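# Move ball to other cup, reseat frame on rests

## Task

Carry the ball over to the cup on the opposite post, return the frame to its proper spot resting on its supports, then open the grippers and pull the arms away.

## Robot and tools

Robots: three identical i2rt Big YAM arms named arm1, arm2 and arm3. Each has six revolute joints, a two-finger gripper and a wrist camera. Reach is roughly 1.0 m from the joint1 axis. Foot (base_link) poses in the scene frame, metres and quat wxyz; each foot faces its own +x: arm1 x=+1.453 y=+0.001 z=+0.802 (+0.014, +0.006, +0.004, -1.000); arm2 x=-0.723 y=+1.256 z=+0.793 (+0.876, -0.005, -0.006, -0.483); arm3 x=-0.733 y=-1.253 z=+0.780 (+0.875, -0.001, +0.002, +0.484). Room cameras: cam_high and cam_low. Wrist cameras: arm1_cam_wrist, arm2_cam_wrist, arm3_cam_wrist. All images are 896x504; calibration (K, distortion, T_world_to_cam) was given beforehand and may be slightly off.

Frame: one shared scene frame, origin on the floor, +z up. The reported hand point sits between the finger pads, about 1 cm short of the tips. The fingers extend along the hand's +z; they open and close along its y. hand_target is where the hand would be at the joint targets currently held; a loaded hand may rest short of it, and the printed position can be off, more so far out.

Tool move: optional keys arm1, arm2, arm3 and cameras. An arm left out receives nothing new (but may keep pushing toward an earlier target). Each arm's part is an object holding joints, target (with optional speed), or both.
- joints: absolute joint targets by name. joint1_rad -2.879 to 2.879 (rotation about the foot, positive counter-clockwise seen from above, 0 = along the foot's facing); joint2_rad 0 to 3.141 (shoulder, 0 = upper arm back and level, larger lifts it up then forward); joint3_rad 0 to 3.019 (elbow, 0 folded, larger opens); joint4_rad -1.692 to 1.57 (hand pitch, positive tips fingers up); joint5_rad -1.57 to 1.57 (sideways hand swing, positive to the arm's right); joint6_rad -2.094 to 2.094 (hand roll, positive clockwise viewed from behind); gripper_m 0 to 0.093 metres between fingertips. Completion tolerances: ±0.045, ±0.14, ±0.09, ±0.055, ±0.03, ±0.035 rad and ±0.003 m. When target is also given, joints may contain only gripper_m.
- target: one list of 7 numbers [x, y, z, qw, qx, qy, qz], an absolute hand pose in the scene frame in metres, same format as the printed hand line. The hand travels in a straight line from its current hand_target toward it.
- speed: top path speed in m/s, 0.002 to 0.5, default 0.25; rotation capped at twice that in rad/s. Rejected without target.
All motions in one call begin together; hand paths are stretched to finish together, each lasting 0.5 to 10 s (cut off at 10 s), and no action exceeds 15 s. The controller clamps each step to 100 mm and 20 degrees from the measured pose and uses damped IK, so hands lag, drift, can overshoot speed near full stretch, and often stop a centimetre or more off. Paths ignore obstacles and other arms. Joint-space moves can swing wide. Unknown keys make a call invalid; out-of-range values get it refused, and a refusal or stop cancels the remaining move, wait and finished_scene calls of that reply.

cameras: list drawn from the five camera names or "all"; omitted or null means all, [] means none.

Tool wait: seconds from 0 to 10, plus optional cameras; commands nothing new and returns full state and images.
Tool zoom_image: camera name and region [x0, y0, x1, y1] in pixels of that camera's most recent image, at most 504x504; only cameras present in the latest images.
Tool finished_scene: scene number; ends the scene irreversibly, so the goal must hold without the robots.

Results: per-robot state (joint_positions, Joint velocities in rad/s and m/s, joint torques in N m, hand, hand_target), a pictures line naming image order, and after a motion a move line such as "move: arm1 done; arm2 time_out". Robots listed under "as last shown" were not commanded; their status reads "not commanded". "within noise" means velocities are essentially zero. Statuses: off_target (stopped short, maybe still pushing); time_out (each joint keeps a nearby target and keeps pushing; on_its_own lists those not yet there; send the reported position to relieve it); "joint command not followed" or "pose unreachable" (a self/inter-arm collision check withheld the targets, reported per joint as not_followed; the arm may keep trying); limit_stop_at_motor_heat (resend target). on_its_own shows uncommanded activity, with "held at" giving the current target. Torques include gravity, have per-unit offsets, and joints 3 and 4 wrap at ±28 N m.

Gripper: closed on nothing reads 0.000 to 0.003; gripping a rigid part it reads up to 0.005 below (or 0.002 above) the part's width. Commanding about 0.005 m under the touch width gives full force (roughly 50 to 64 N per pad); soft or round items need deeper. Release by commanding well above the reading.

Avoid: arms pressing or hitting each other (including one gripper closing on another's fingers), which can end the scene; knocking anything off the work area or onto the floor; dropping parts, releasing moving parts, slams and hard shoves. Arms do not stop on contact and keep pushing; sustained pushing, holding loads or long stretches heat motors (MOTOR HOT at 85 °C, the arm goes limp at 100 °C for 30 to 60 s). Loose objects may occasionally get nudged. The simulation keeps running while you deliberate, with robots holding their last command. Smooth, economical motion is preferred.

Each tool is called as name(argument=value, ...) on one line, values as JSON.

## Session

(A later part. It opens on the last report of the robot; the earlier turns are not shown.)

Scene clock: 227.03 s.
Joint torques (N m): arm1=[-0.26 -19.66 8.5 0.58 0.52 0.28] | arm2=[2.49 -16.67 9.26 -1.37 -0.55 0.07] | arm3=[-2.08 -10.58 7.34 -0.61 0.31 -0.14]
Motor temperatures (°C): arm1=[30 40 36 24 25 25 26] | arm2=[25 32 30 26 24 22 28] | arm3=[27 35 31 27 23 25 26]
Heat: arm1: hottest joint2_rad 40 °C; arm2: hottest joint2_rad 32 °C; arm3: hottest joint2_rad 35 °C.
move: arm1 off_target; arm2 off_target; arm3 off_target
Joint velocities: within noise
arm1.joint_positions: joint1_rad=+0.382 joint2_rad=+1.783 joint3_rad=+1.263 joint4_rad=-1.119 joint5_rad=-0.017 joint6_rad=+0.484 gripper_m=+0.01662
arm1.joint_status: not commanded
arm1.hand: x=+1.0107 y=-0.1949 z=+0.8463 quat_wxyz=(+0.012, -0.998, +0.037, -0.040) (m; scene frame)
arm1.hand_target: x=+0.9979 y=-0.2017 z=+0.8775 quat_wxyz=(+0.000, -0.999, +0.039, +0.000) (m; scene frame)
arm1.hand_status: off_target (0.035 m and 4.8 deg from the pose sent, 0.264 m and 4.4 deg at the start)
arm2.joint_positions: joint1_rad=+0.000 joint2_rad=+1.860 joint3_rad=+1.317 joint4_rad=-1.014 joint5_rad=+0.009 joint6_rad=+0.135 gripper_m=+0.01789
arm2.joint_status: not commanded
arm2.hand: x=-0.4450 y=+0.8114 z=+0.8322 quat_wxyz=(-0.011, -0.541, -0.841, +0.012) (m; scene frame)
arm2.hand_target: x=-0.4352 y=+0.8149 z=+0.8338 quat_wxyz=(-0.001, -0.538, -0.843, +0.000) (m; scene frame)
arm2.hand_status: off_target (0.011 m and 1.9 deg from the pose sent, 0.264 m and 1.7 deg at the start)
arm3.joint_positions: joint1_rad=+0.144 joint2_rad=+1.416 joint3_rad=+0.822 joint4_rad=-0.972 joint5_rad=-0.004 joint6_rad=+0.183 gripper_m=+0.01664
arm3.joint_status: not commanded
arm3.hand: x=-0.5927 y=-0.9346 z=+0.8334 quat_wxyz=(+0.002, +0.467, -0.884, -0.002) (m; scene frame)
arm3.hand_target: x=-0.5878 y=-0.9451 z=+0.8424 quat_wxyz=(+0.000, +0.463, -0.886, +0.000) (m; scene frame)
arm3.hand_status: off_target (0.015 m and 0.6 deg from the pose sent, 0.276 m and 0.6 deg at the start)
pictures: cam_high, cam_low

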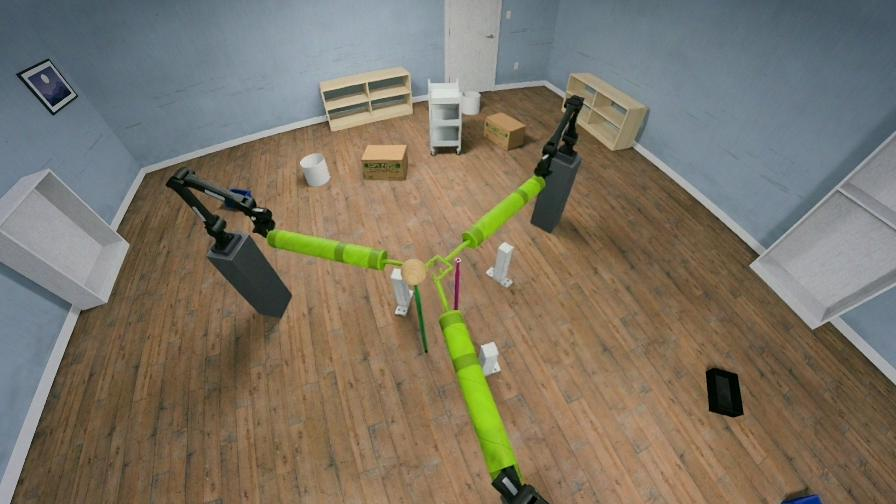

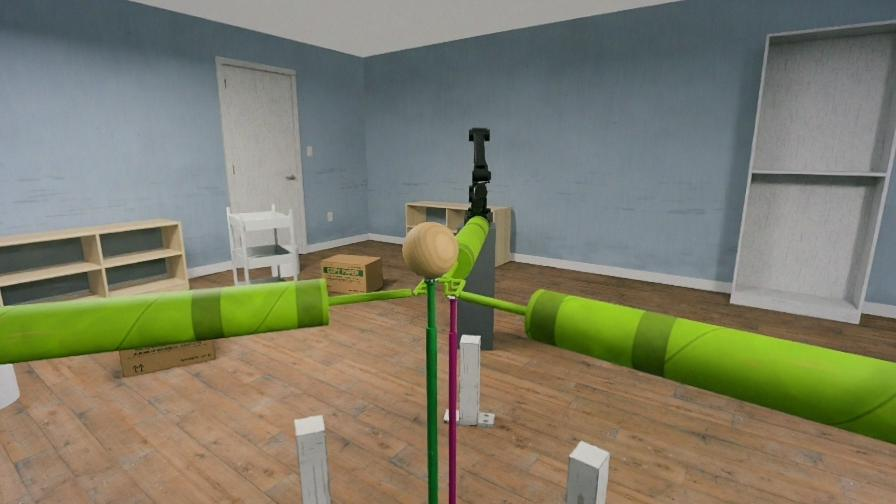

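move(arm1={"target":[1.030,-0.259,0.8725,0,-0.9993,0.0384,0],"speed":0.1}, arm2={"target":[-0.402,0.758,0.8287,0,0.538,0.843,0],"speed":0.1}, arm3={"target":[-0.5545,-1.0025,0.838,0,-0.463,0.886,0],"speed":0.1}, cameras=["cam_high","cam_low"])

zoom_image(camera="cam_low", region=[370, 200, 550, 350])

zoom_image(camera="cam_high", region=[370, 220, 490, 320])

Scene clock: 244.40 s.
Joint torques (N m): arm1=[-0.26 -19.31 8.5 0.62 0.54 0.3] | arm2=[2.84 -19.25 9.85 -1.4 -0.55 0.11] | arm3=[-2.43 -9.11 7.45 -0.38 0.45 -0.14]
Motor temperatures (°C): arm1=[30 38 34 24 26 25 26] | arm2=[25 32 35 26 24 22 28] | arm3=[27 34 31 27 23 25 26]
Heat: arm1: hottest joint2_rad 38 °C; arm2: hottest joint3_rad 35 °C; arm3: hottest joint2_rad 34 °C.
move: arm1 off_target; arm2 off_target; arm3 off_target
Joint velocities: within noise
arm1.joint_positions: joint1_rad=+0.517 joint2_rad=+1.779 joint3_rad=+1.247 joint4_rad=-1.106 joint5_rad=-0.016 joint6_rad=+0.616 gripper_m=+0.01662
arm1.joint_status: not commanded
arm1.hand: x=+1.0434 y=-0.2503 z=+0.8430 quat_wxyz=(+0.016, -0.999, +0.036, -0.037) (m; scene frame)
arm1.hand_target: x=+1.0308 y=-0.2586 z=+0.8725 quat_wxyz=(+0.000, -0.999, +0.039, +0.000) (m; scene frame)
arm1.hand_status: off_target (0.034 m and 4.7 deg from the pose sent, 0.072 m and 4.8 deg at the start)
arm2.joint_positions: joint1_rad=-0.010 joint2_rad=+2.015 joint3_rad=+1.548 joint4_rad=-1.091 joint5_rad=+0.009 joint6_rad=+0.125 gripper_m=+0.01789
arm2.joint_status: not commanded
arm2.hand: x=-0.4152 y=+0.7535 z=+0.8278 quat_wxyz=(-0.010, -0.541, -0.841, +0.011) (m; scene frame)
arm2.hand_target: x=-0.4023 y=+0.7582 z=+0.8289 quat_wxyz=(-0.001, -0.538, -0.843, +0.001) (m; scene frame)
arm2.hand_status: off_target (0.014 m and 1.8 deg from the pose sent, 0.069 m and 1.8 deg at the start)
arm3.joint_positions: joint1_rad=-0.030 joint2_rad=+1.334 joint3_rad=+0.730 joint4_rad=-0.968 joint5_rad=-0.008 joint6_rad=+0.007 gripper_m=+0.01664
arm3.joint_status: not commanded
arm3.hand: x=-0.5599 y=-0.9922 z=+0.8301 quat_wxyz=(+0.004, +0.468, -0.884, -0.003) (m; scene frame)
arm3.hand_target: x=-0.5549 y=-1.0021 z=+0.8373 quat_wxyz=(+0.000, +0.463, -0.886, +0.000) (m; scene frame)
arm3.hand_status: off_target (0.014 m and 0.9 deg from the pose sent, 0.078 m and 0.6 deg at the start)
pictures: cam_high, cam_low

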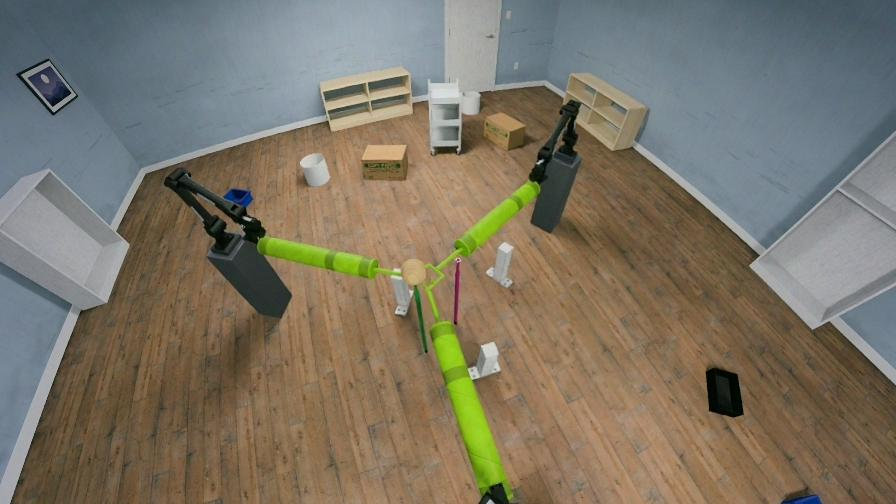

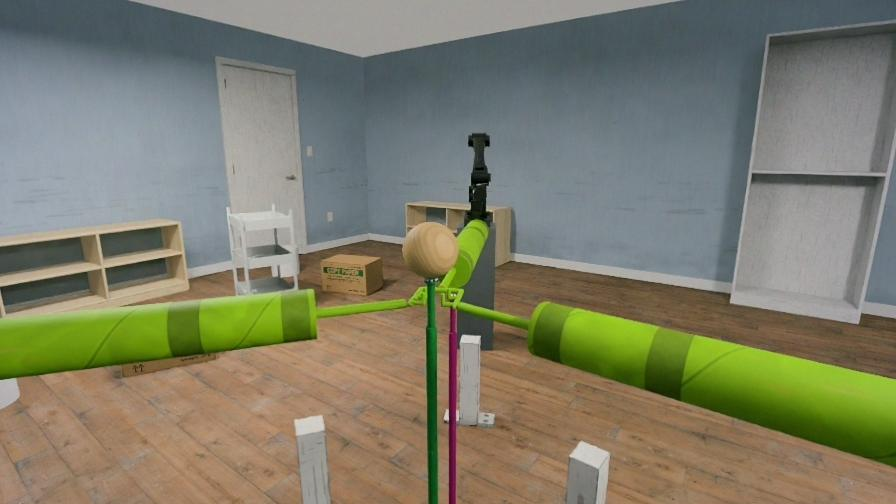

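Scaled by 2.800 from the camera's 896x504 image, which has a finer 1280x720 frame.

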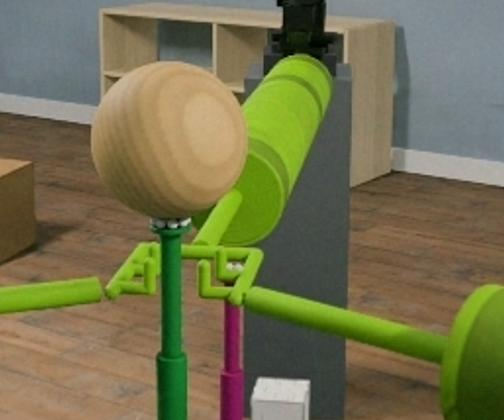

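Scaled by 4.200 from the camera's 896x504 image, which has a finer 1280x720 frame.

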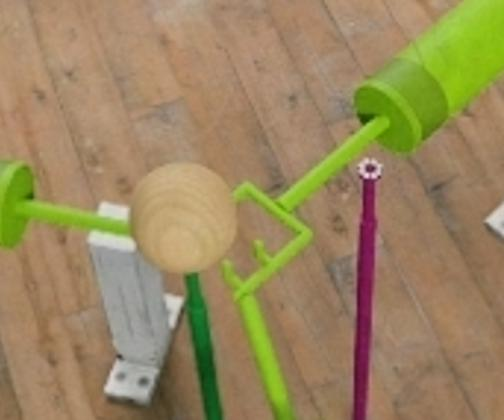

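move(arm1={"target":[1.062,-0.314,0.8725,0,-0.9993,0.0384,0],"speed":0.1}, arm2={"target":[-0.370,0.703,0.8287,0,0.538,0.843,0],"speed":0.1}, arm3={"target":[-0.5225,-1.0575,0.838,0,-0.463,0.886,0],"speed":0.1}, cameras=["cam_high","cam_low"])

zoom_image(camera="cam_low", region=[370, 200, 550, 350])

zoom_image(camera="cam_high", region=[370, 220, 490, 320])

Scene clock: 252.77 s.
Joint torques (N m): arm1=[-0.32 -18.43 9.98 0.32 0.6 0.3] | arm2=[2.84 -21.6 10.76 -1.42 -0.53 0.13] | arm3=[-2.37 -8.23 7.76 -0.66 0.46 -0.14]
Motor temperatures (°C): arm1=[30 38 35 24 26 25 26] | arm2=[25 33 36 26 24 22 29] | arm3=[27 33 30 27 23 25 26]
Heat: arm1: hottest joint2_rad 38 °C; arm2: hottest joint3_rad 36 °C; arm3: hottest joint2_rad 33 °C.
move: arm1 off_target; arm2 off_target; arm3 off_target
Joint velocities: within noise
arm1.joint_positions: joint1_rad=+0.645 joint2_rad=+1.779 joint3_rad=+1.246 joint4_rad=-1.102 joint5_rad=-0.016 joint6_rad=+0.744 gripper_m=+0.01662
arm1.joint_status: not commanded
arm1.hand: x=+1.0787 y=-0.3007 z=+0.8424 quat_wxyz=(+0.020, -0.999, +0.036, -0.035) (m; scene frame)
arm1.hand_target: x=+1.0630 y=-0.3133 z=+0.8729 quat_wxyz=(+0.000, -0.999, +0.039, +0.000) (m; scene frame)
arm1.hand_status: off_target (0.037 m and 4.6 deg from the pose sent, 0.073 m and 4.7 deg at the start)
arm2.joint_positions: joint1_rad=-0.014 joint2_rad=+2.174 joint3_rad=+1.817 joint4_rad=-1.205 joint5_rad=+0.008 joint6_rad=+0.119 gripper_m=+0.01789
arm2.joint_status: not commanded
arm2.hand: x=-0.3846 y=+0.6991 z=+0.8277 quat_wxyz=(-0.008, -0.540, -0.842, +0.010) (m; scene frame)
arm2.hand_target: x=-0.3704 y=+0.7034 z=+0.8288 quat_wxyz=(-0.001, -0.538, -0.843, +0.001) (m; scene frame)
arm2.hand_status: off_target (0.015 m and 1.5 deg from the pose sent, 0.068 m and 1.8 deg at the start)
arm3.joint_positions: joint1_rad=-0.234 joint2_rad=+1.275 joint3_rad=+0.677 joint4_rad=-0.968 joint5_rad=-0.010 joint6_rad=-0.198 gripper_m=+0.01664
arm3.joint_status: not commanded
arm3.hand: x=-0.5251 y=-1.0464 z=+0.8299 quat_wxyz=(+0.001, +0.469, -0.883, -0.005) (m; scene frame)
arm3.hand_target: x=-0.5227 y=-1.0571 z=+0.8373 quat_wxyz=(+0.000, +0.463, -0.886, +0.000) (m; scene frame)
arm3.hand_status: off_target (0.014 m and 0.9 deg from the pose sent, 0.076 m and 0.9 deg at the start)
pictures: cam_high, cam_low

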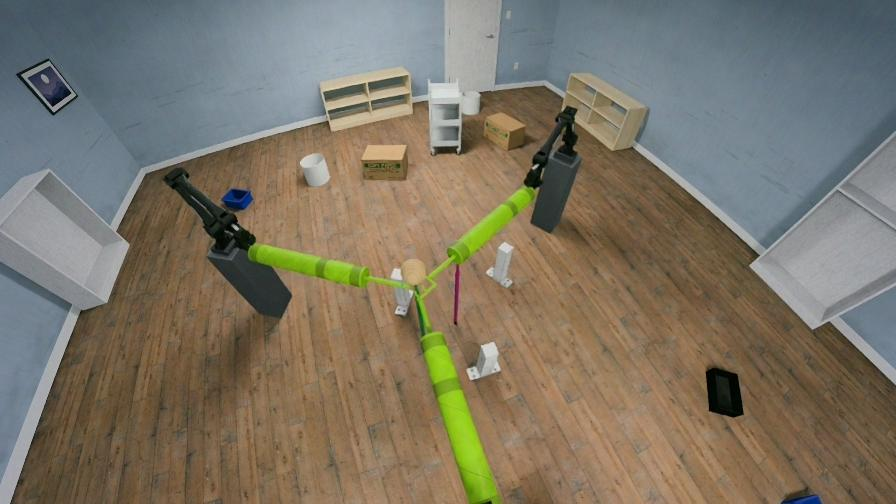

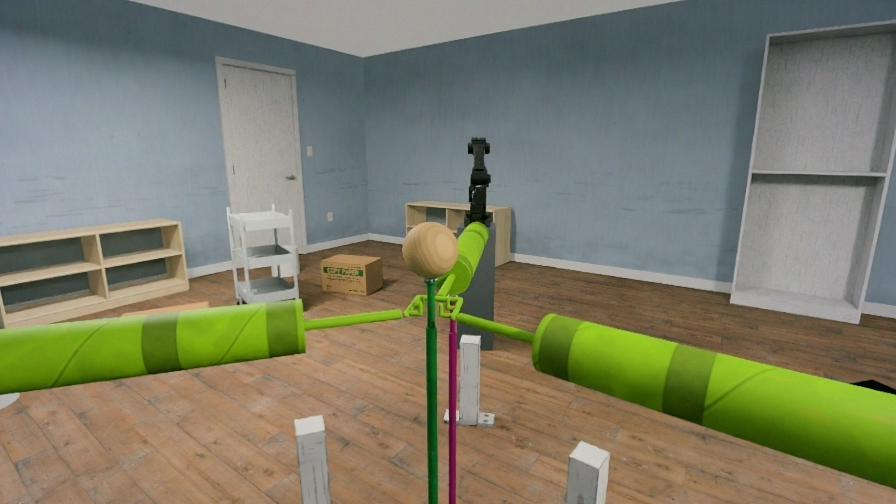

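Scaled by 2.800 from the camera's 896x504 image, which has a finer 1280x720 frame.

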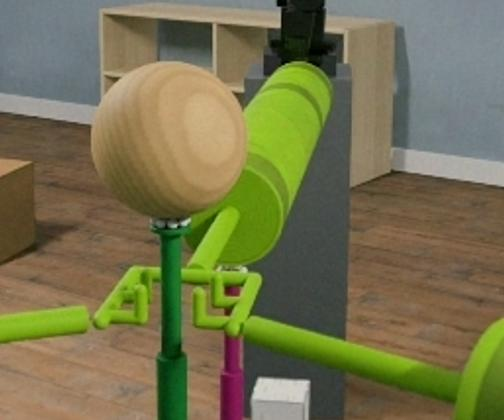

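Scaled by 4.200 from the camera's 896x504 image, which has a finer 1280x720 frame.

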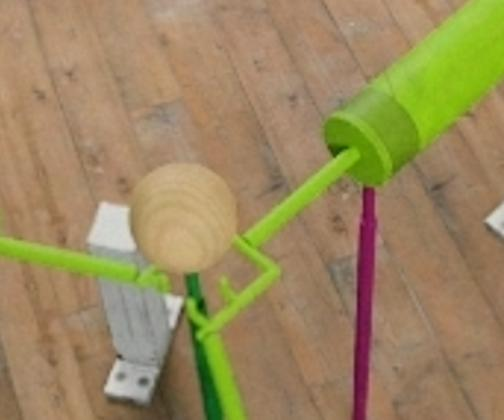

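move(arm1={"target":[1.061,-0.314,0.9425,0,-0.9993,0.0384,0],"speed":0.06}, arm2={"target":[-0.371,0.703,0.8987,0,0.538,0.843,0],"speed":0.06}, arm3={"target":[-0.5235,-1.0575,0.908,0,-0.463,0.886,0],"speed":0.06}, cameras=["cam_high","cam_low"])

zoom_image(camera="cam_low", region=[370, 200, 550, 350])

zoom_image(camera="cam_high", region=[370, 220, 490, 320])

Scene clock: 266.73 s.
Joint torques (N m): arm1=[-0.44 -18.96 12.33 -0.8 0.53 0.28] | arm2=[3.49 -25.93 10.77 -1.7 -0.6 0.18] | arm3=[-2.2 -7.65 11.4 -1.92 0.45 -0.09]
Motor temperatures (°C): arm1=[30 37 35 24 26 25 27] | arm2=[25 37 38 26 24 22 29] | arm3=[27 32 32 27 24 25 27]
Heat: arm1: hottest joint2_rad 37 °C; arm2: hottest joint3_rad 38 °C; arm3: hottest joint2_rad 32 °C.
move: arm1 off_target; arm2 off_target; arm3 off_target
Joint velocities: within noise
arm1.joint_positions: joint1_rad=+0.645 joint2_rad=+1.719 joint3_rad=+1.327 joint4_rad=-1.245 joint5_rad=-0.014 joint6_rad=+0.745 gripper_m=+0.01662
arm1.joint_status: not commanded
arm1.hand: x=+1.0763 y=-0.3022 z=+0.8985 quat_wxyz=(+0.021, -0.999, +0.036, -0.035) (m; scene frame)
arm1.hand_target: x=+1.0628 y=-0.3127 z=+0.9420 quat_wxyz=(-0.001, -0.999, +0.039, +0.000) (m; scene frame)
arm1.hand_status: off_target (0.048 m and 4.7 deg from the pose sent, 0.103 m and 4.6 deg at the start)
arm2.joint_positions: joint1_rad=-0.023 joint2_rad=+2.174 joint3_rad=+1.915 joint4_rad=-1.349 joint5_rad=+0.009 joint6_rad=+0.112 gripper_m=+0.01789
arm2.joint_status: not commanded
arm2.hand: x=-0.3902 y=+0.6961 z=+0.8634 quat_wxyz=(+0.012, -0.541, -0.841, +0.000) (m; scene frame)
arm2.hand_target: x=-0.3719 y=+0.7035 z=+0.8981 quat_wxyz=(-0.001, -0.538, -0.843, +0.000) (m; scene frame)
arm2.hand_status: off_target (0.041 m and 1.5 deg from the pose sent, 0.072 m and 1.5 deg at the start)
arm3.joint_positions: joint1_rad=-0.234 joint2_rad=+1.170 joint3_rad=+0.764 joint4_rad=-1.162 joint5_rad=-0.010 joint6_rad=-0.199 gripper_m=+0.01664
arm3.joint_status: not commanded
arm3.hand: x=-0.5284 y=-1.0497 z=+0.8874 quat_wxyz=(+0.002, +0.469, -0.883, -0.004) (m; scene frame)
arm3.hand_target: x=-0.5238 y=-1.0570 z=+0.9069 quat_wxyz=(+0.000, +0.463, -0.886, +0.000) (m; scene frame)
arm3.hand_status: off_target (0.023 m and 1.0 deg from the pose sent, 0.079 m and 0.9 deg at the start)
pictures: cam_high, cam_low

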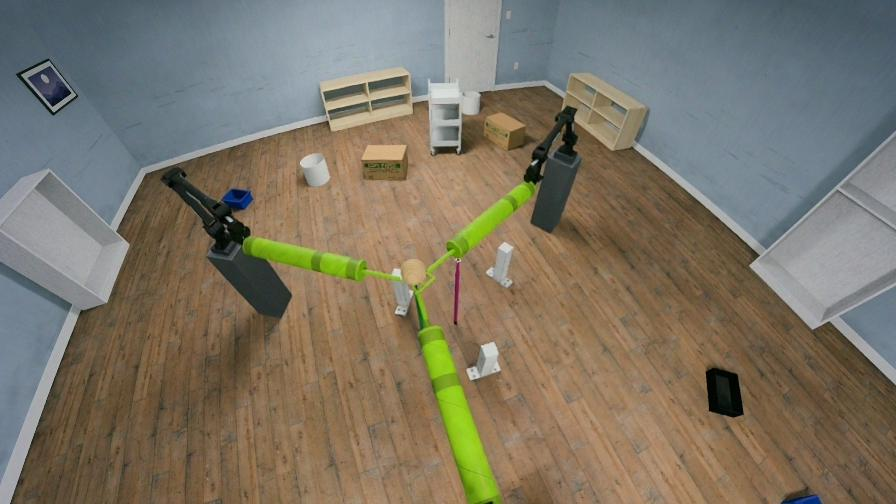

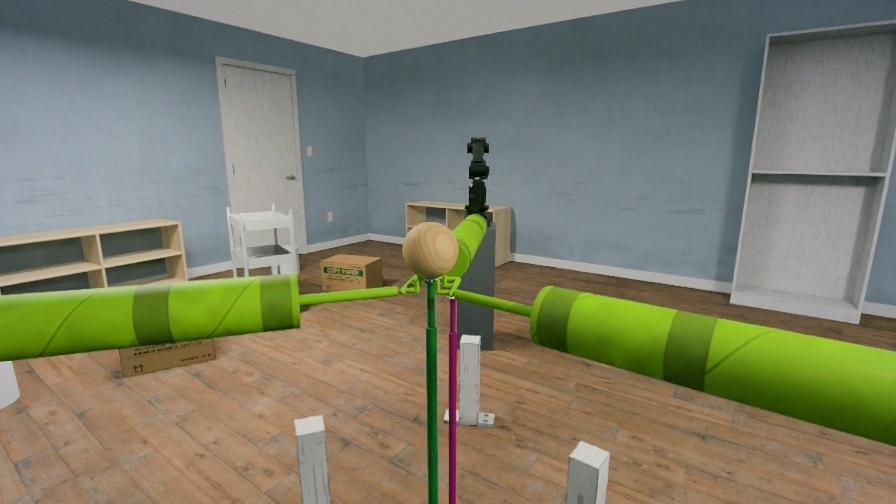

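Scaled by 2.800 from the camera's 896x504 image, which has a finer 1280x720 frame.

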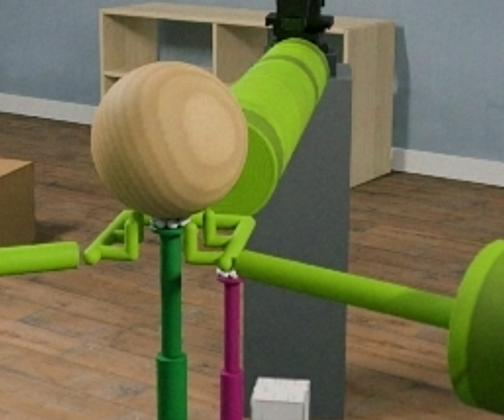

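Scaled by 4.200 from the camera's 896x504 image, which has a finer 1280x720 frame.

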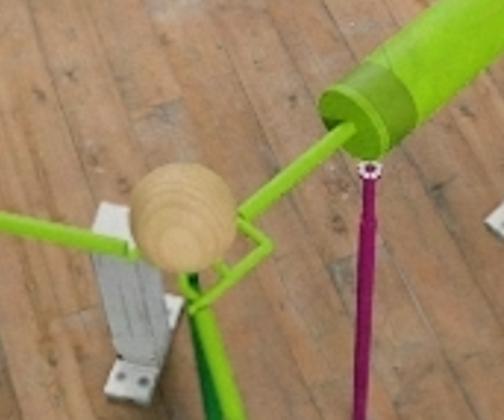

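move(arm1={"target":[1.061,-0.314,0.985,0,-0.9993,0.0384,0],"speed":0.05}, arm2={"target":[-0.371,0.703,0.953,0,0.538,0.843,0],"speed":0.06}, arm3={"target":[-0.5235,-1.0575,0.945,0,-0.463,0.886,0],"speed":0.05}, cameras=["cam_high","cam_low"])

zoom_image(camera="cam_low", region=[370, 180, 550, 330])

Scene clock: 274.53 s.
Joint torques (N m): arm1=[-0.38 -19.55 13.26 -1.07 0.51 0.28] | arm2=[3.66 -27.75 11.81 -1.83 -0.65 0.18] | arm3=[-2.14 -8 12.42 -2.07 0.42 -0.08]
Motor temperatures (°C): arm1=[30 38 38 24 26 25 27] | arm2=[25 39 39 26 24 22 29] | arm3=[27 32 32 27 24 25 27]
Heat: arm1: hottest joint2_rad 38 °C; arm2: hottest joint2_rad 39 °C; arm3: hottest joint2_rad 32 °C.
move: arm1 off_target; arm2 off_target; arm3 off_target
Joint velocities: within noise
arm1.joint_positions: joint1_rad=+0.645 joint2_rad=+1.698 joint3_rad=+1.395 joint4_rad=-1.349 joint5_rad=-0.013 joint6_rad=+0.745 gripper_m=+0.01662
arm1.joint_status: not commanded
arm1.hand: x=+1.0755 y=-0.3027 z=+0.9334 quat_wxyz=(+0.026, -0.998, +0.036, -0.040) (m; scene frame)
arm1.hand_target: x=+1.0634 y=-0.3121 z=+0.9842 quat_wxyz=(-0.001, -0.999, +0.039, +0.000) (m; scene frame)
arm1.hand_status: off_target (0.055 m and 5.5 deg from the pose sent, 0.089 m and 4.7 deg at the start)
arm2.joint_positions: joint1_rad=-0.026 joint2_rad=+2.174 joint3_rad=+2.008 joint4_rad=-1.474 joint5_rad=+0.010 joint6_rad=+0.111 gripper_m=+0.01789
arm2.joint_status: not commanded
arm2.hand: x=-0.3921 y=+0.6963 z=+0.8989 quat_wxyz=(+0.027, -0.541, -0.841, -0.006) (m; scene frame)
arm2.hand_target: x=-0.3726 y=+0.7044 z=+0.9516 quat_wxyz=(-0.001, -0.538, -0.843, +0.000) (m; scene frame)
arm2.hand_status: off_target (0.059 m and 3.2 deg from the pose sent, 0.092 m and 1.5 deg at the start)
arm3.joint_positions: joint1_rad=-0.234 joint2_rad=+1.143 joint3_rad=+0.830 joint4_rad=-1.268 joint5_rad=-0.009 joint6_rad=-0.200 gripper_m=+0.01664
arm3.joint_status: not commanded
arm3.hand: x=-0.5289 y=-1.0504 z=+0.9181 quat_wxyz=(+0.008, +0.469, -0.883, -0.002) (m; scene frame)
arm3.hand_target: x=-0.5240 y=-1.0571 z=+0.9435 quat_wxyz=(-0.001, +0.463, -0.886, +0.000) (m; scene frame)
arm3.hand_status: off_target (0.028 m and 1.3 deg from the pose sent, 0.058 m and 1.0 deg at the start)
pictures: cam_high, cam_low

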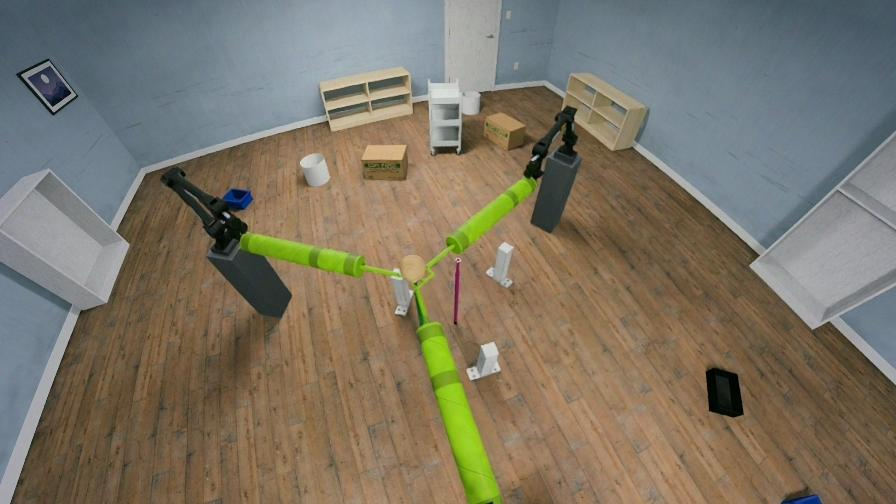

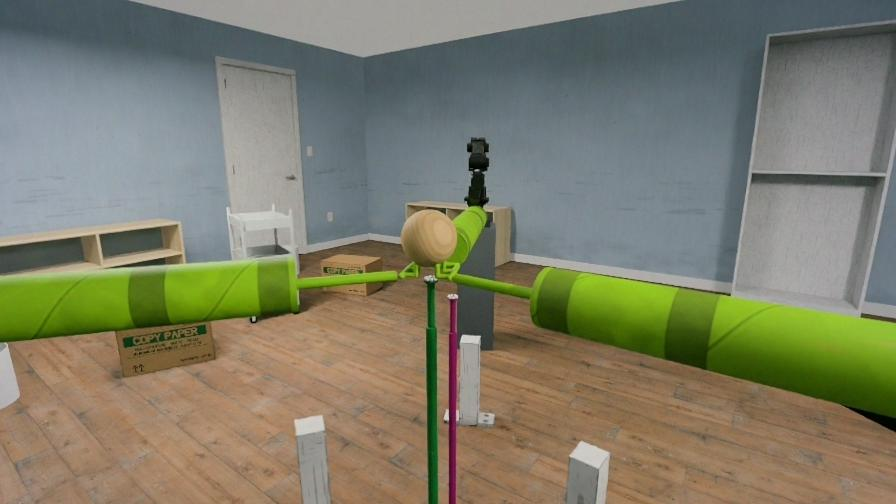

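Scaled by 2.800 from the camera's 896x504 image, which has a finer 1280x720 frame.

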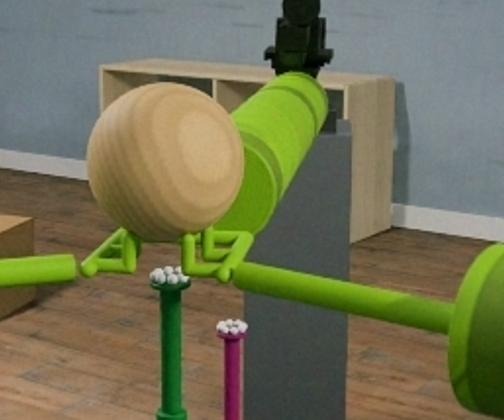

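move(arm1={"target":[1.061,-0.314,1.015,0,-0.9993,0.0384,0],"speed":0.05}, arm2={"target":[-0.371,0.703,1.0,0,0.538,0.843,0],"speed":0.07}, arm3={"target":[-0.5235,-1.0575,0.975,0,-0.463,0.886,0],"speed":0.05}, cameras=["cam_high","cam_low"])

zoom_image(camera="cam_low", region=[370, 180, 550, 330])

Scene clock: 282.73 s.
Joint torques (N m): arm1=[-0.62 -19.66 13.67 -0.91 0.5 0.26] | arm2=[3.66 -27.75 12.7 -1.58 -0.67 0.18] | arm3=[-2.14 -7.94 13.12 -1.98 0.42 -0.08]
Motor temperatures (°C): arm1=[30 37 41 24 26 25 27] | arm2=[25 40 41 26 24 22 29] | arm3=[27 31 34 27 24 25 27]
Heat: arm1: hottest joint3_rad 41 °C; arm2: hottest joint3_rad 41 °C; arm3: hottest joint3_rad 34 °C.
move: arm1 off_target; arm2 off_target; arm3 off_target
Joint velocities: within noise
arm1.joint_positions: joint1_rad=+0.648 joint2_rad=+1.686 joint3_rad=+1.454 joint4_rad=-1.428 joint5_rad=-0.012 joint6_rad=+0.747 gripper_m=+0.01662
arm1.joint_status: not commanded
arm1.hand: x=+1.0753 y=-0.3044 z=+0.9609 quat_wxyz=(+0.029, -0.998, +0.036, -0.043) (m; scene frame)
arm1.hand_target: x=+1.0637 y=-0.3120 z=+1.0142 quat_wxyz=(-0.001, -0.999, +0.039, +0.000) (m; scene frame)
arm1.hand_status: off_target (0.057 m and 6.0 deg from the pose sent, 0.084 m and 5.5 deg at the start)
arm2.joint_positions: joint1_rad=-0.026 joint2_rad=+2.172 joint3_rad=+2.120 joint4_rad=-1.605 joint5_rad=+0.010 joint6_rad=+0.110 gripper_m=+0.01789
arm2.joint_status: not commanded
arm2.hand: x=-0.3927 y=+0.6966 z=+0.9428 quat_wxyz=(+0.034, -0.541, -0.840, -0.010) (m; scene frame)
arm2.hand_target: x=-0.3731 y=+0.7050 z=+0.9985 quat_wxyz=(-0.001, -0.538, -0.843, +0.000) (m; scene frame)
arm2.hand_status: off_target (0.061 m and 4.1 deg from the pose sent, 0.104 m and 3.2 deg at the start)
arm3.joint_positions: joint1_rad=-0.234 joint2_rad=+1.126 joint3_rad=+0.890 joint4_rad=-1.356 joint5_rad=-0.009 joint6_rad=-0.200 gripper_m=+0.01664
arm3.joint_status: not commanded
arm3.hand: x=-0.5294 y=-1.0508 z=+0.9449 quat_wxyz=(+0.013, +0.469, -0.883, -0.001) (m; scene frame)
arm3.hand_target: x=-0.5242 y=-1.0573 z=+0.9733 quat_wxyz=(+0.000, +0.463, -0.886, +0.000) (m; scene frame)
arm3.hand_status: off_target (0.031 m and 1.7 deg from the pose sent, 0.058 m and 1.3 deg at the start)
pictures: cam_high, cam_low

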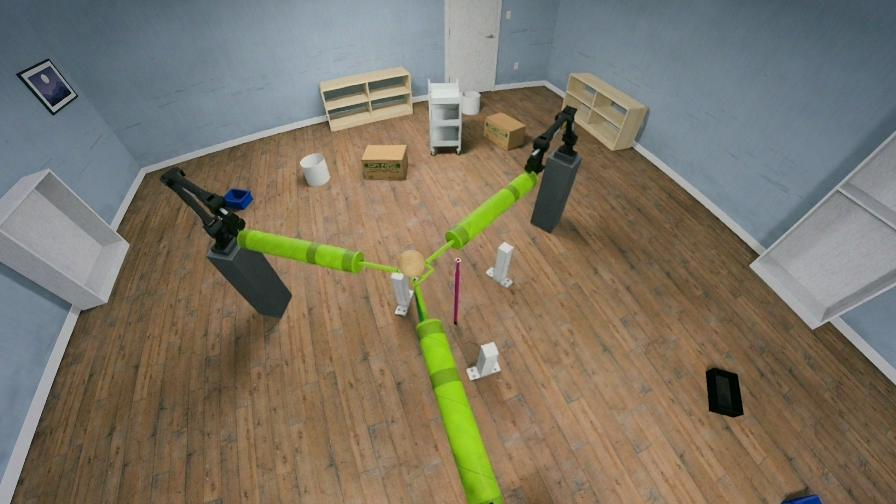

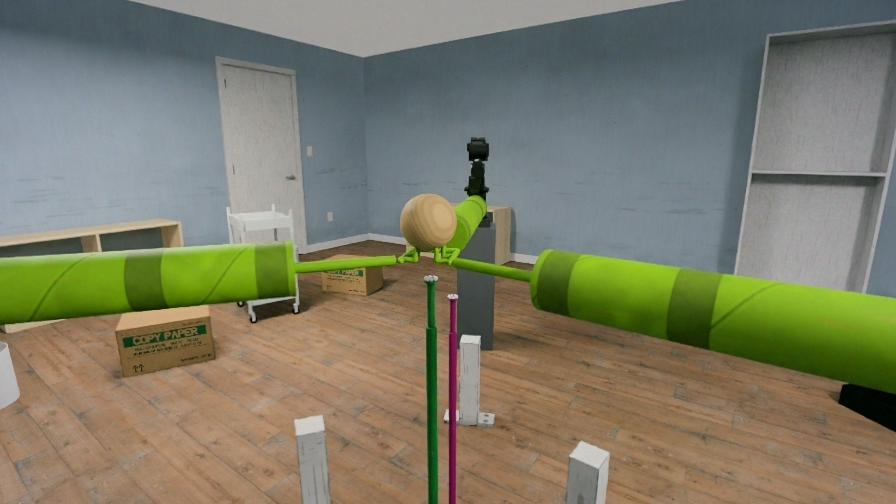

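Scaled by 2.800 from the camera's 896x504 image, which has a finer 1280x720 frame.

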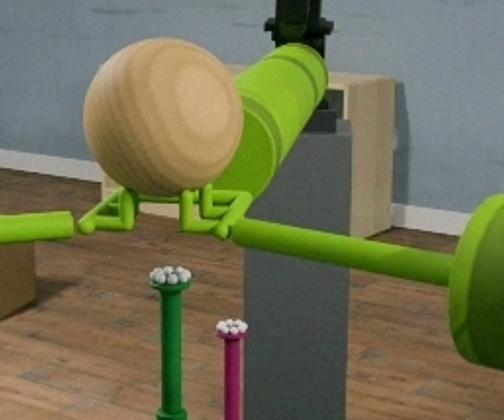

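move(arm1={"target":[1.017,-0.2245,1.013,0,-0.9993,0.0384,0],"speed":0.08}, arm2={"target":[-0.415,0.7925,0.978,0,0.538,0.843,0],"speed":0.08}, arm3={"target":[-0.5675,-0.968,0.975,0,-0.463,0.886,0],"speed":0.08}, cameras=["cam_low"])

Scene clock: 293.33 s.
Joint torques (N m): arm1=[-2.61 -19.6 10.85 -0.24 0.22 0.02] | arm2=[5.19 -24.53 7.19 -0.35 -0.59 0.37] | arm3=[-0.15 -6.95 13.48 -0.92 0.35 0.15]
Motor temperatures (°C): arm1=[30 39 41 24 26 25 27] | arm2=[25 41 43 26 24 22 29] | arm3=[27 31 38 27 23 25 27]
Heat: arm1: hottest joint3_rad 41 °C; arm2: hottest joint3_rad 43 °C; arm3: hottest joint3_rad 38 °C.
move: arm1 off_target; arm2 off_target; arm3 off_target
Joint velocities: within noise
arm1.joint_positions: joint1_rad=+0.469 joint2_rad=+1.664 joint3_rad=+1.454 joint4_rad=-1.432 joint5_rad=-0.006 joint6_rad=+0.572 gripper_m=+0.01662
arm1.joint_status: not commanded
arm1.hand: x=+1.0284 y=-0.2308 z=+0.9715 quat_wxyz=(+0.020, -0.998, +0.038, -0.037) (m; scene frame)
arm1.hand_target: x=+1.0186 y=-0.2240 z=+1.0122 quat_wxyz=(+0.001, -0.999, +0.039, +0.000) (m; scene frame)
arm1.hand_status: off_target (0.044 m and 4.9 deg from the pose sent, 0.112 m and 6.0 deg at the start)
arm2.joint_positions: joint1_rad=-0.025 joint2_rad=+1.894 joint3_rad=+1.690 joint4_rad=-1.426 joint5_rad=+0.007 joint6_rad=+0.110 gripper_m=+0.01789
arm2.joint_status: not commanded
arm2.hand: x=-0.4356 y=+0.7718 z=+0.9474 quat_wxyz=(+0.022, -0.541, -0.841, -0.006) (m; scene frame)
arm2.hand_target: x=-0.4162 y=+0.7922 z=+0.9767 quat_wxyz=(+0.000, -0.538, -0.843, -0.001) (m; scene frame)
arm2.hand_status: off_target (0.042 m and 2.6 deg from the pose sent, 0.104 m and 4.1 deg at the start)
arm3.joint_positions: joint1_rad=+0.037 joint2_rad=+1.214 joint3_rad=+0.979 joint4_rad=-1.356 joint5_rad=-0.006 joint6_rad=+0.072 gripper_m=+0.01664
arm3.joint_status: not commanded
arm3.hand: x=-0.5736 y=-0.9753 z=+0.9526 quat_wxyz=(+0.012, +0.469, -0.883, +0.004) (m; scene frame)
arm3.hand_target: x=-0.5678 y=-0.9685 z=+0.9746 quat_wxyz=(+0.000, +0.463, -0.886, -0.001) (m; scene frame)
arm3.hand_status: off_target (0.024 m and 1.6 deg from the pose sent, 0.096 m and 1.7 deg at the start)
pictures: cam_low

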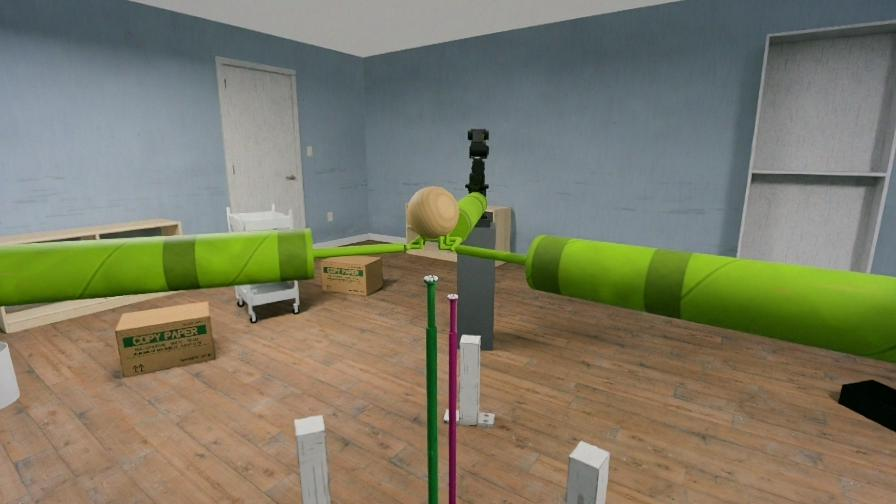

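move(arm1={"target":[0.931,-0.0315,1.005,0,-0.9993,0.0384,0],"speed":0.09}, arm2={"target":[-0.501,0.9855,0.948,0,0.538,0.843,0],"speed":0.09}, arm3={"target":[-0.6535,-0.7745,0.975,0,-0.463,0.886,0],"speed":0.09}, cameras=["cam_low","cam_high"])

zoom_image(camera="cam_low", region=[370, 170, 550, 320])

zoom_image(camera="cam_high", region=[400, 180, 520, 280])

Scene clock: 302.93 s.
Joint torques (N m): arm1=[-1.9 -18.02 14.08 -0.42 -0.17 0.05] | arm2=[4.13 -14.39 6.76 -0.5 -0.6 0.27] | arm3=[0.5 -13.27 13.22 -1.8 0.02 0.18]
Motor temperatures (°C): arm1=[30 39 41 24 26 25 27] | arm2=[25 42 41 26 24 22 29] | arm3=[27 30 40 27 23 25 27]
Heat: arm1: hottest joint3_rad 41 °C; arm2: hottest joint2_rad 42 °C; arm3: hottest joint3_rad 40 °C.
move: arm1 off_target; arm2 off_target; arm3 off_target
Joint velocities: within noise
arm1.joint_positions: joint1_rad=+0.040 joint2_rad=+1.718 joint3_rad=+1.501 joint4_rad=-1.430 joint5_rad=-0.002 joint6_rad=+0.148 gripper_m=+0.01662
arm1.joint_status: not commanded
arm1.hand: x=+0.9532 y=-0.0347 z=+0.9632 quat_wxyz=(+0.008, -0.998, +0.040, -0.044) (m; scene frame)
arm1.hand_target: x=+0.9339 y=-0.0314 z=+1.0050 quat_wxyz=(+0.001, -0.999, +0.038, +0.001) (m; scene frame)
arm1.hand_status: off_target (0.047 m and 5.1 deg from the pose sent, 0.224 m and 4.9 deg at the start)
arm2.joint_positions: joint1_rad=+0.086 joint2_rad=+1.369 joint3_rad=+1.012 joint4_rad=-1.253 joint5_rad=+0.007 joint6_rad=+0.218 gripper_m=+0.01789
arm2.joint_status: not commanded
arm2.hand: x=-0.5074 y=+0.9699 z=+0.9346 quat_wxyz=(+0.013, -0.540, -0.842, +0.001) (m; scene frame)
arm2.hand_target: x=-0.5015 y=+0.9849 z=+0.9470 quat_wxyz=(+0.000, -0.538, -0.843, -0.001) (m; scene frame)
arm2.hand_status: off_target (0.021 m and 1.5 deg from the pose sent, 0.224 m and 2.6 deg at the start)
arm3.joint_positions: joint1_rad=+0.391 joint2_rad=+1.627 joint3_rad=+1.397 joint4_rad=-1.342 joint5_rad=+0.004 joint6_rad=+0.431 gripper_m=+0.01664
arm3.joint_status: not commanded
arm3.hand: x=-0.6507 y=-0.7771 z=+0.9496 quat_wxyz=(+0.001, +0.467, -0.884, +0.003) (m; scene frame)
arm3.hand_target: x=-0.6536 y=-0.7751 z=+0.9746 quat_wxyz=(-0.001, +0.463, -0.886, -0.001) (m; scene frame)
arm3.hand_status: off_target (0.026 m and 0.6 deg from the pose sent, 0.217 m and 1.7 deg at the start)
pictures: cam_high, cam_low

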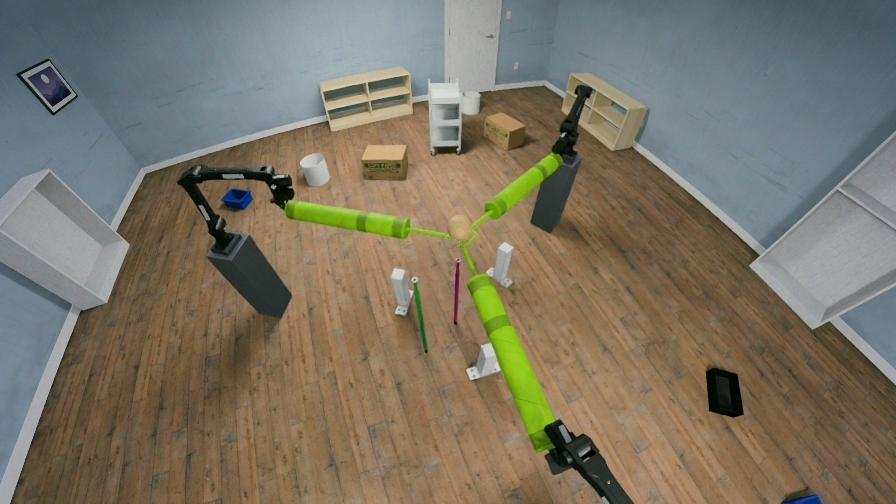

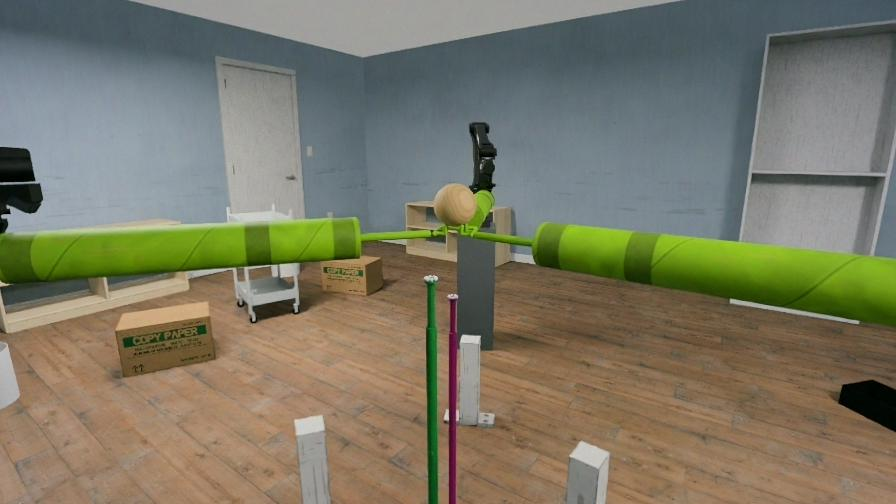

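Scaled by 2.800 from the camera's 896x504 image, which has a finer 1280x720 frame.

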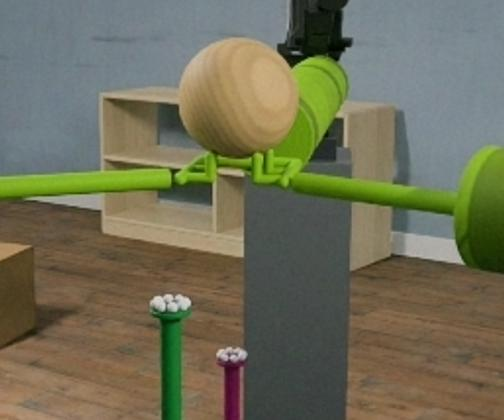

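Scaled by 4.200 from the camera's 896x504 image, which has a finer 1280x720 frame.

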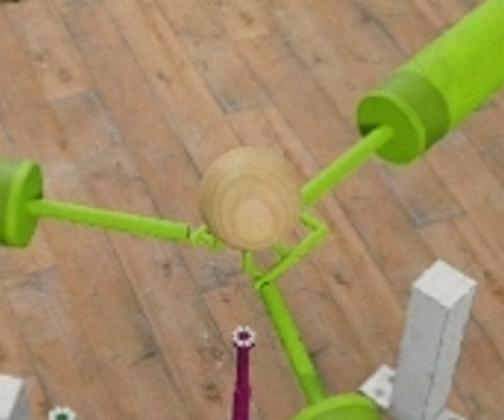

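move(arm1={"target":[0.920,-0.0355,0.875,0,-0.9993,0.0384,0],"speed":0.07}, arm2={"target":[-0.512,0.9815,0.826,0,0.538,0.843,0],"speed":0.07}, arm3={"target":[-0.6645,-0.7785,0.845,0,-0.463,0.886,0],"speed":0.07}, cameras=["cam_low","cam_high"])

zoom_image(camera="cam_low", region=[370, 170, 550, 320])

zoom_image(camera="cam_high", region=[400, 200, 520, 300])

Scene clock: 318.30 s.
Joint torques (N m): arm1=[-1.2 -19.37 9.09 0.92 -0.2 0.12] | arm2=[2.02 -10.87 5.42 -0.02 -0.72 0.02] | arm3=[0.03 -13.45 8.06 -0.27 0.16 0.12]
Motor temperatures (°C): arm1=[30 38 46 24 26 25 27] | arm2=[25 38 39 26 24 22 29] | arm3=[27 31 39 27 23 25 27]
Heat: arm1: hottest joint3_rad 46 °C; arm2: hottest joint3_rad 39 °C; arm3: hottest joint3_rad 39 °C.
move: arm1 off_target; arm2 done; arm3 done
Joint velocities: within noise
arm1.joint_positions: joint1_rad=+0.039 joint2_rad=+1.852 joint3_rad=+1.375 joint4_rad=-1.157 joint5_rad=-0.002 joint6_rad=+0.148 gripper_m=+0.01662
arm1.joint_status: not commanded
arm1.hand: x=+0.9375 y=-0.0347 z=+0.8501 quat_wxyz=(+0.007, -0.998, +0.040, -0.037) (m; scene frame)
arm1.hand_target: x=+0.9209 y=-0.0354 z=+0.8753 quat_wxyz=(+0.000, -0.999, +0.038, +0.000) (m; scene frame)
arm1.hand_status: off_target (0.030 m and 4.4 deg from the pose sent, 0.094 m and 5.1 deg at the start)
arm2.joint_positions: joint1_rad=+0.082 joint2_rad=+1.477 joint3_rad=+0.808 joint4_rad=-0.905 joint5_rad=+0.012 joint6_rad=+0.216 gripper_m=+0.01789
arm2.joint_status: not commanded
arm2.hand: x=-0.5134 y=+0.9730 z=+0.8298 quat_wxyz=(-0.003, -0.541, -0.841, +0.010) (m; scene frame)
arm2.hand_target: x=-0.5121 y=+0.9814 z=+0.8260 quat_wxyz=(+0.000, -0.538, -0.843, +0.000) (m; scene frame)
arm2.hand_status: done (0.009 m and 1.2 deg from the pose sent, 0.109 m and 1.5 deg at the start)
arm3.joint_positions: joint1_rad=+0.417 joint2_rad=+1.724 joint3_rad=+1.219 joint4_rad=-1.050 joint5_rad=+0.001 joint6_rad=+0.457 gripper_m=+0.01664
arm3.joint_status: not commanded
arm3.hand: x=-0.6637 y=-0.7730 z=+0.8415 quat_wxyz=(-0.003, +0.467, -0.884, -0.005) (m; scene frame)
arm3.hand_target: x=-0.6645 y=-0.7784 z=+0.8450 quat_wxyz=(+0.000, +0.463, -0.886, +0.000) (m; scene frame)
arm3.hand_status: done (0.007 m and 0.9 deg from the pose sent, 0.105 m and 0.6 deg at the start)
pictures: cam_high, cam_low

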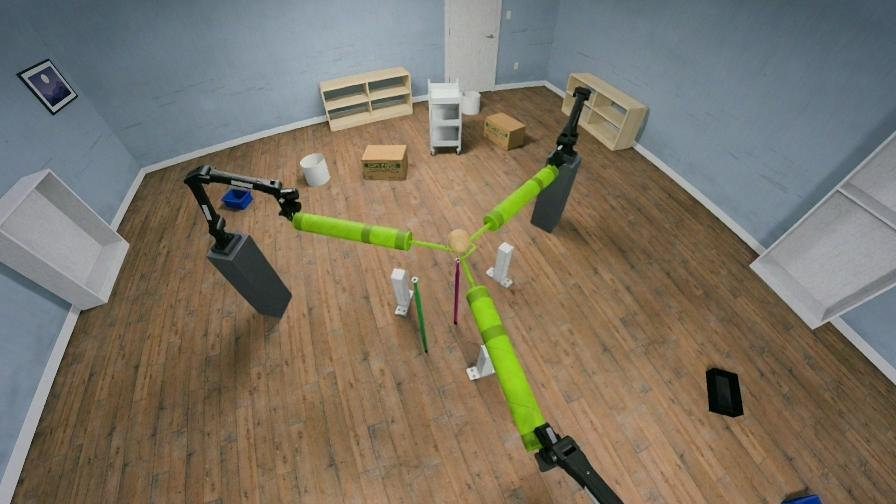

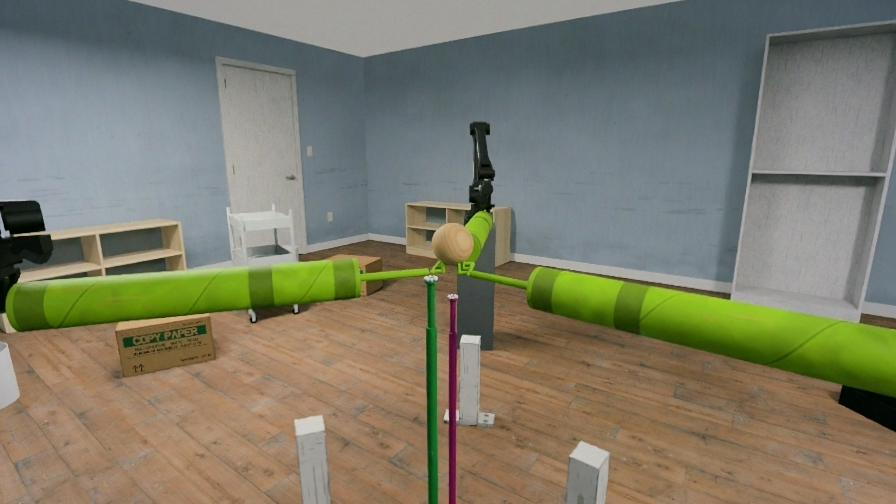

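Scaled by 2.800 from the camera's 896x504 image, which has a finer 1280x720 frame.

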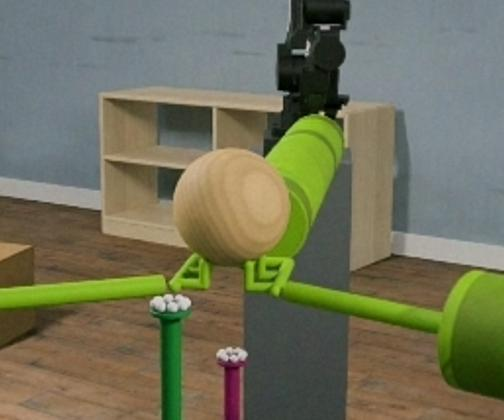

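Scaled by 4.200 from the camera's 896x504 image, which has a finer 1280x720 frame.

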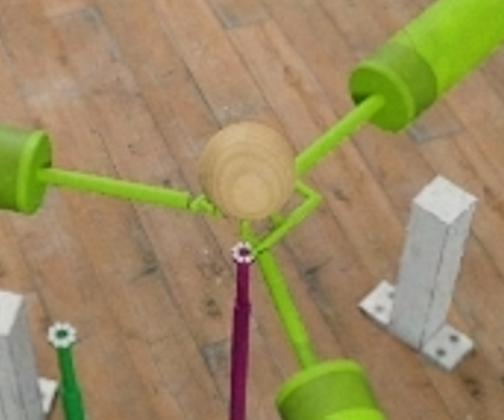

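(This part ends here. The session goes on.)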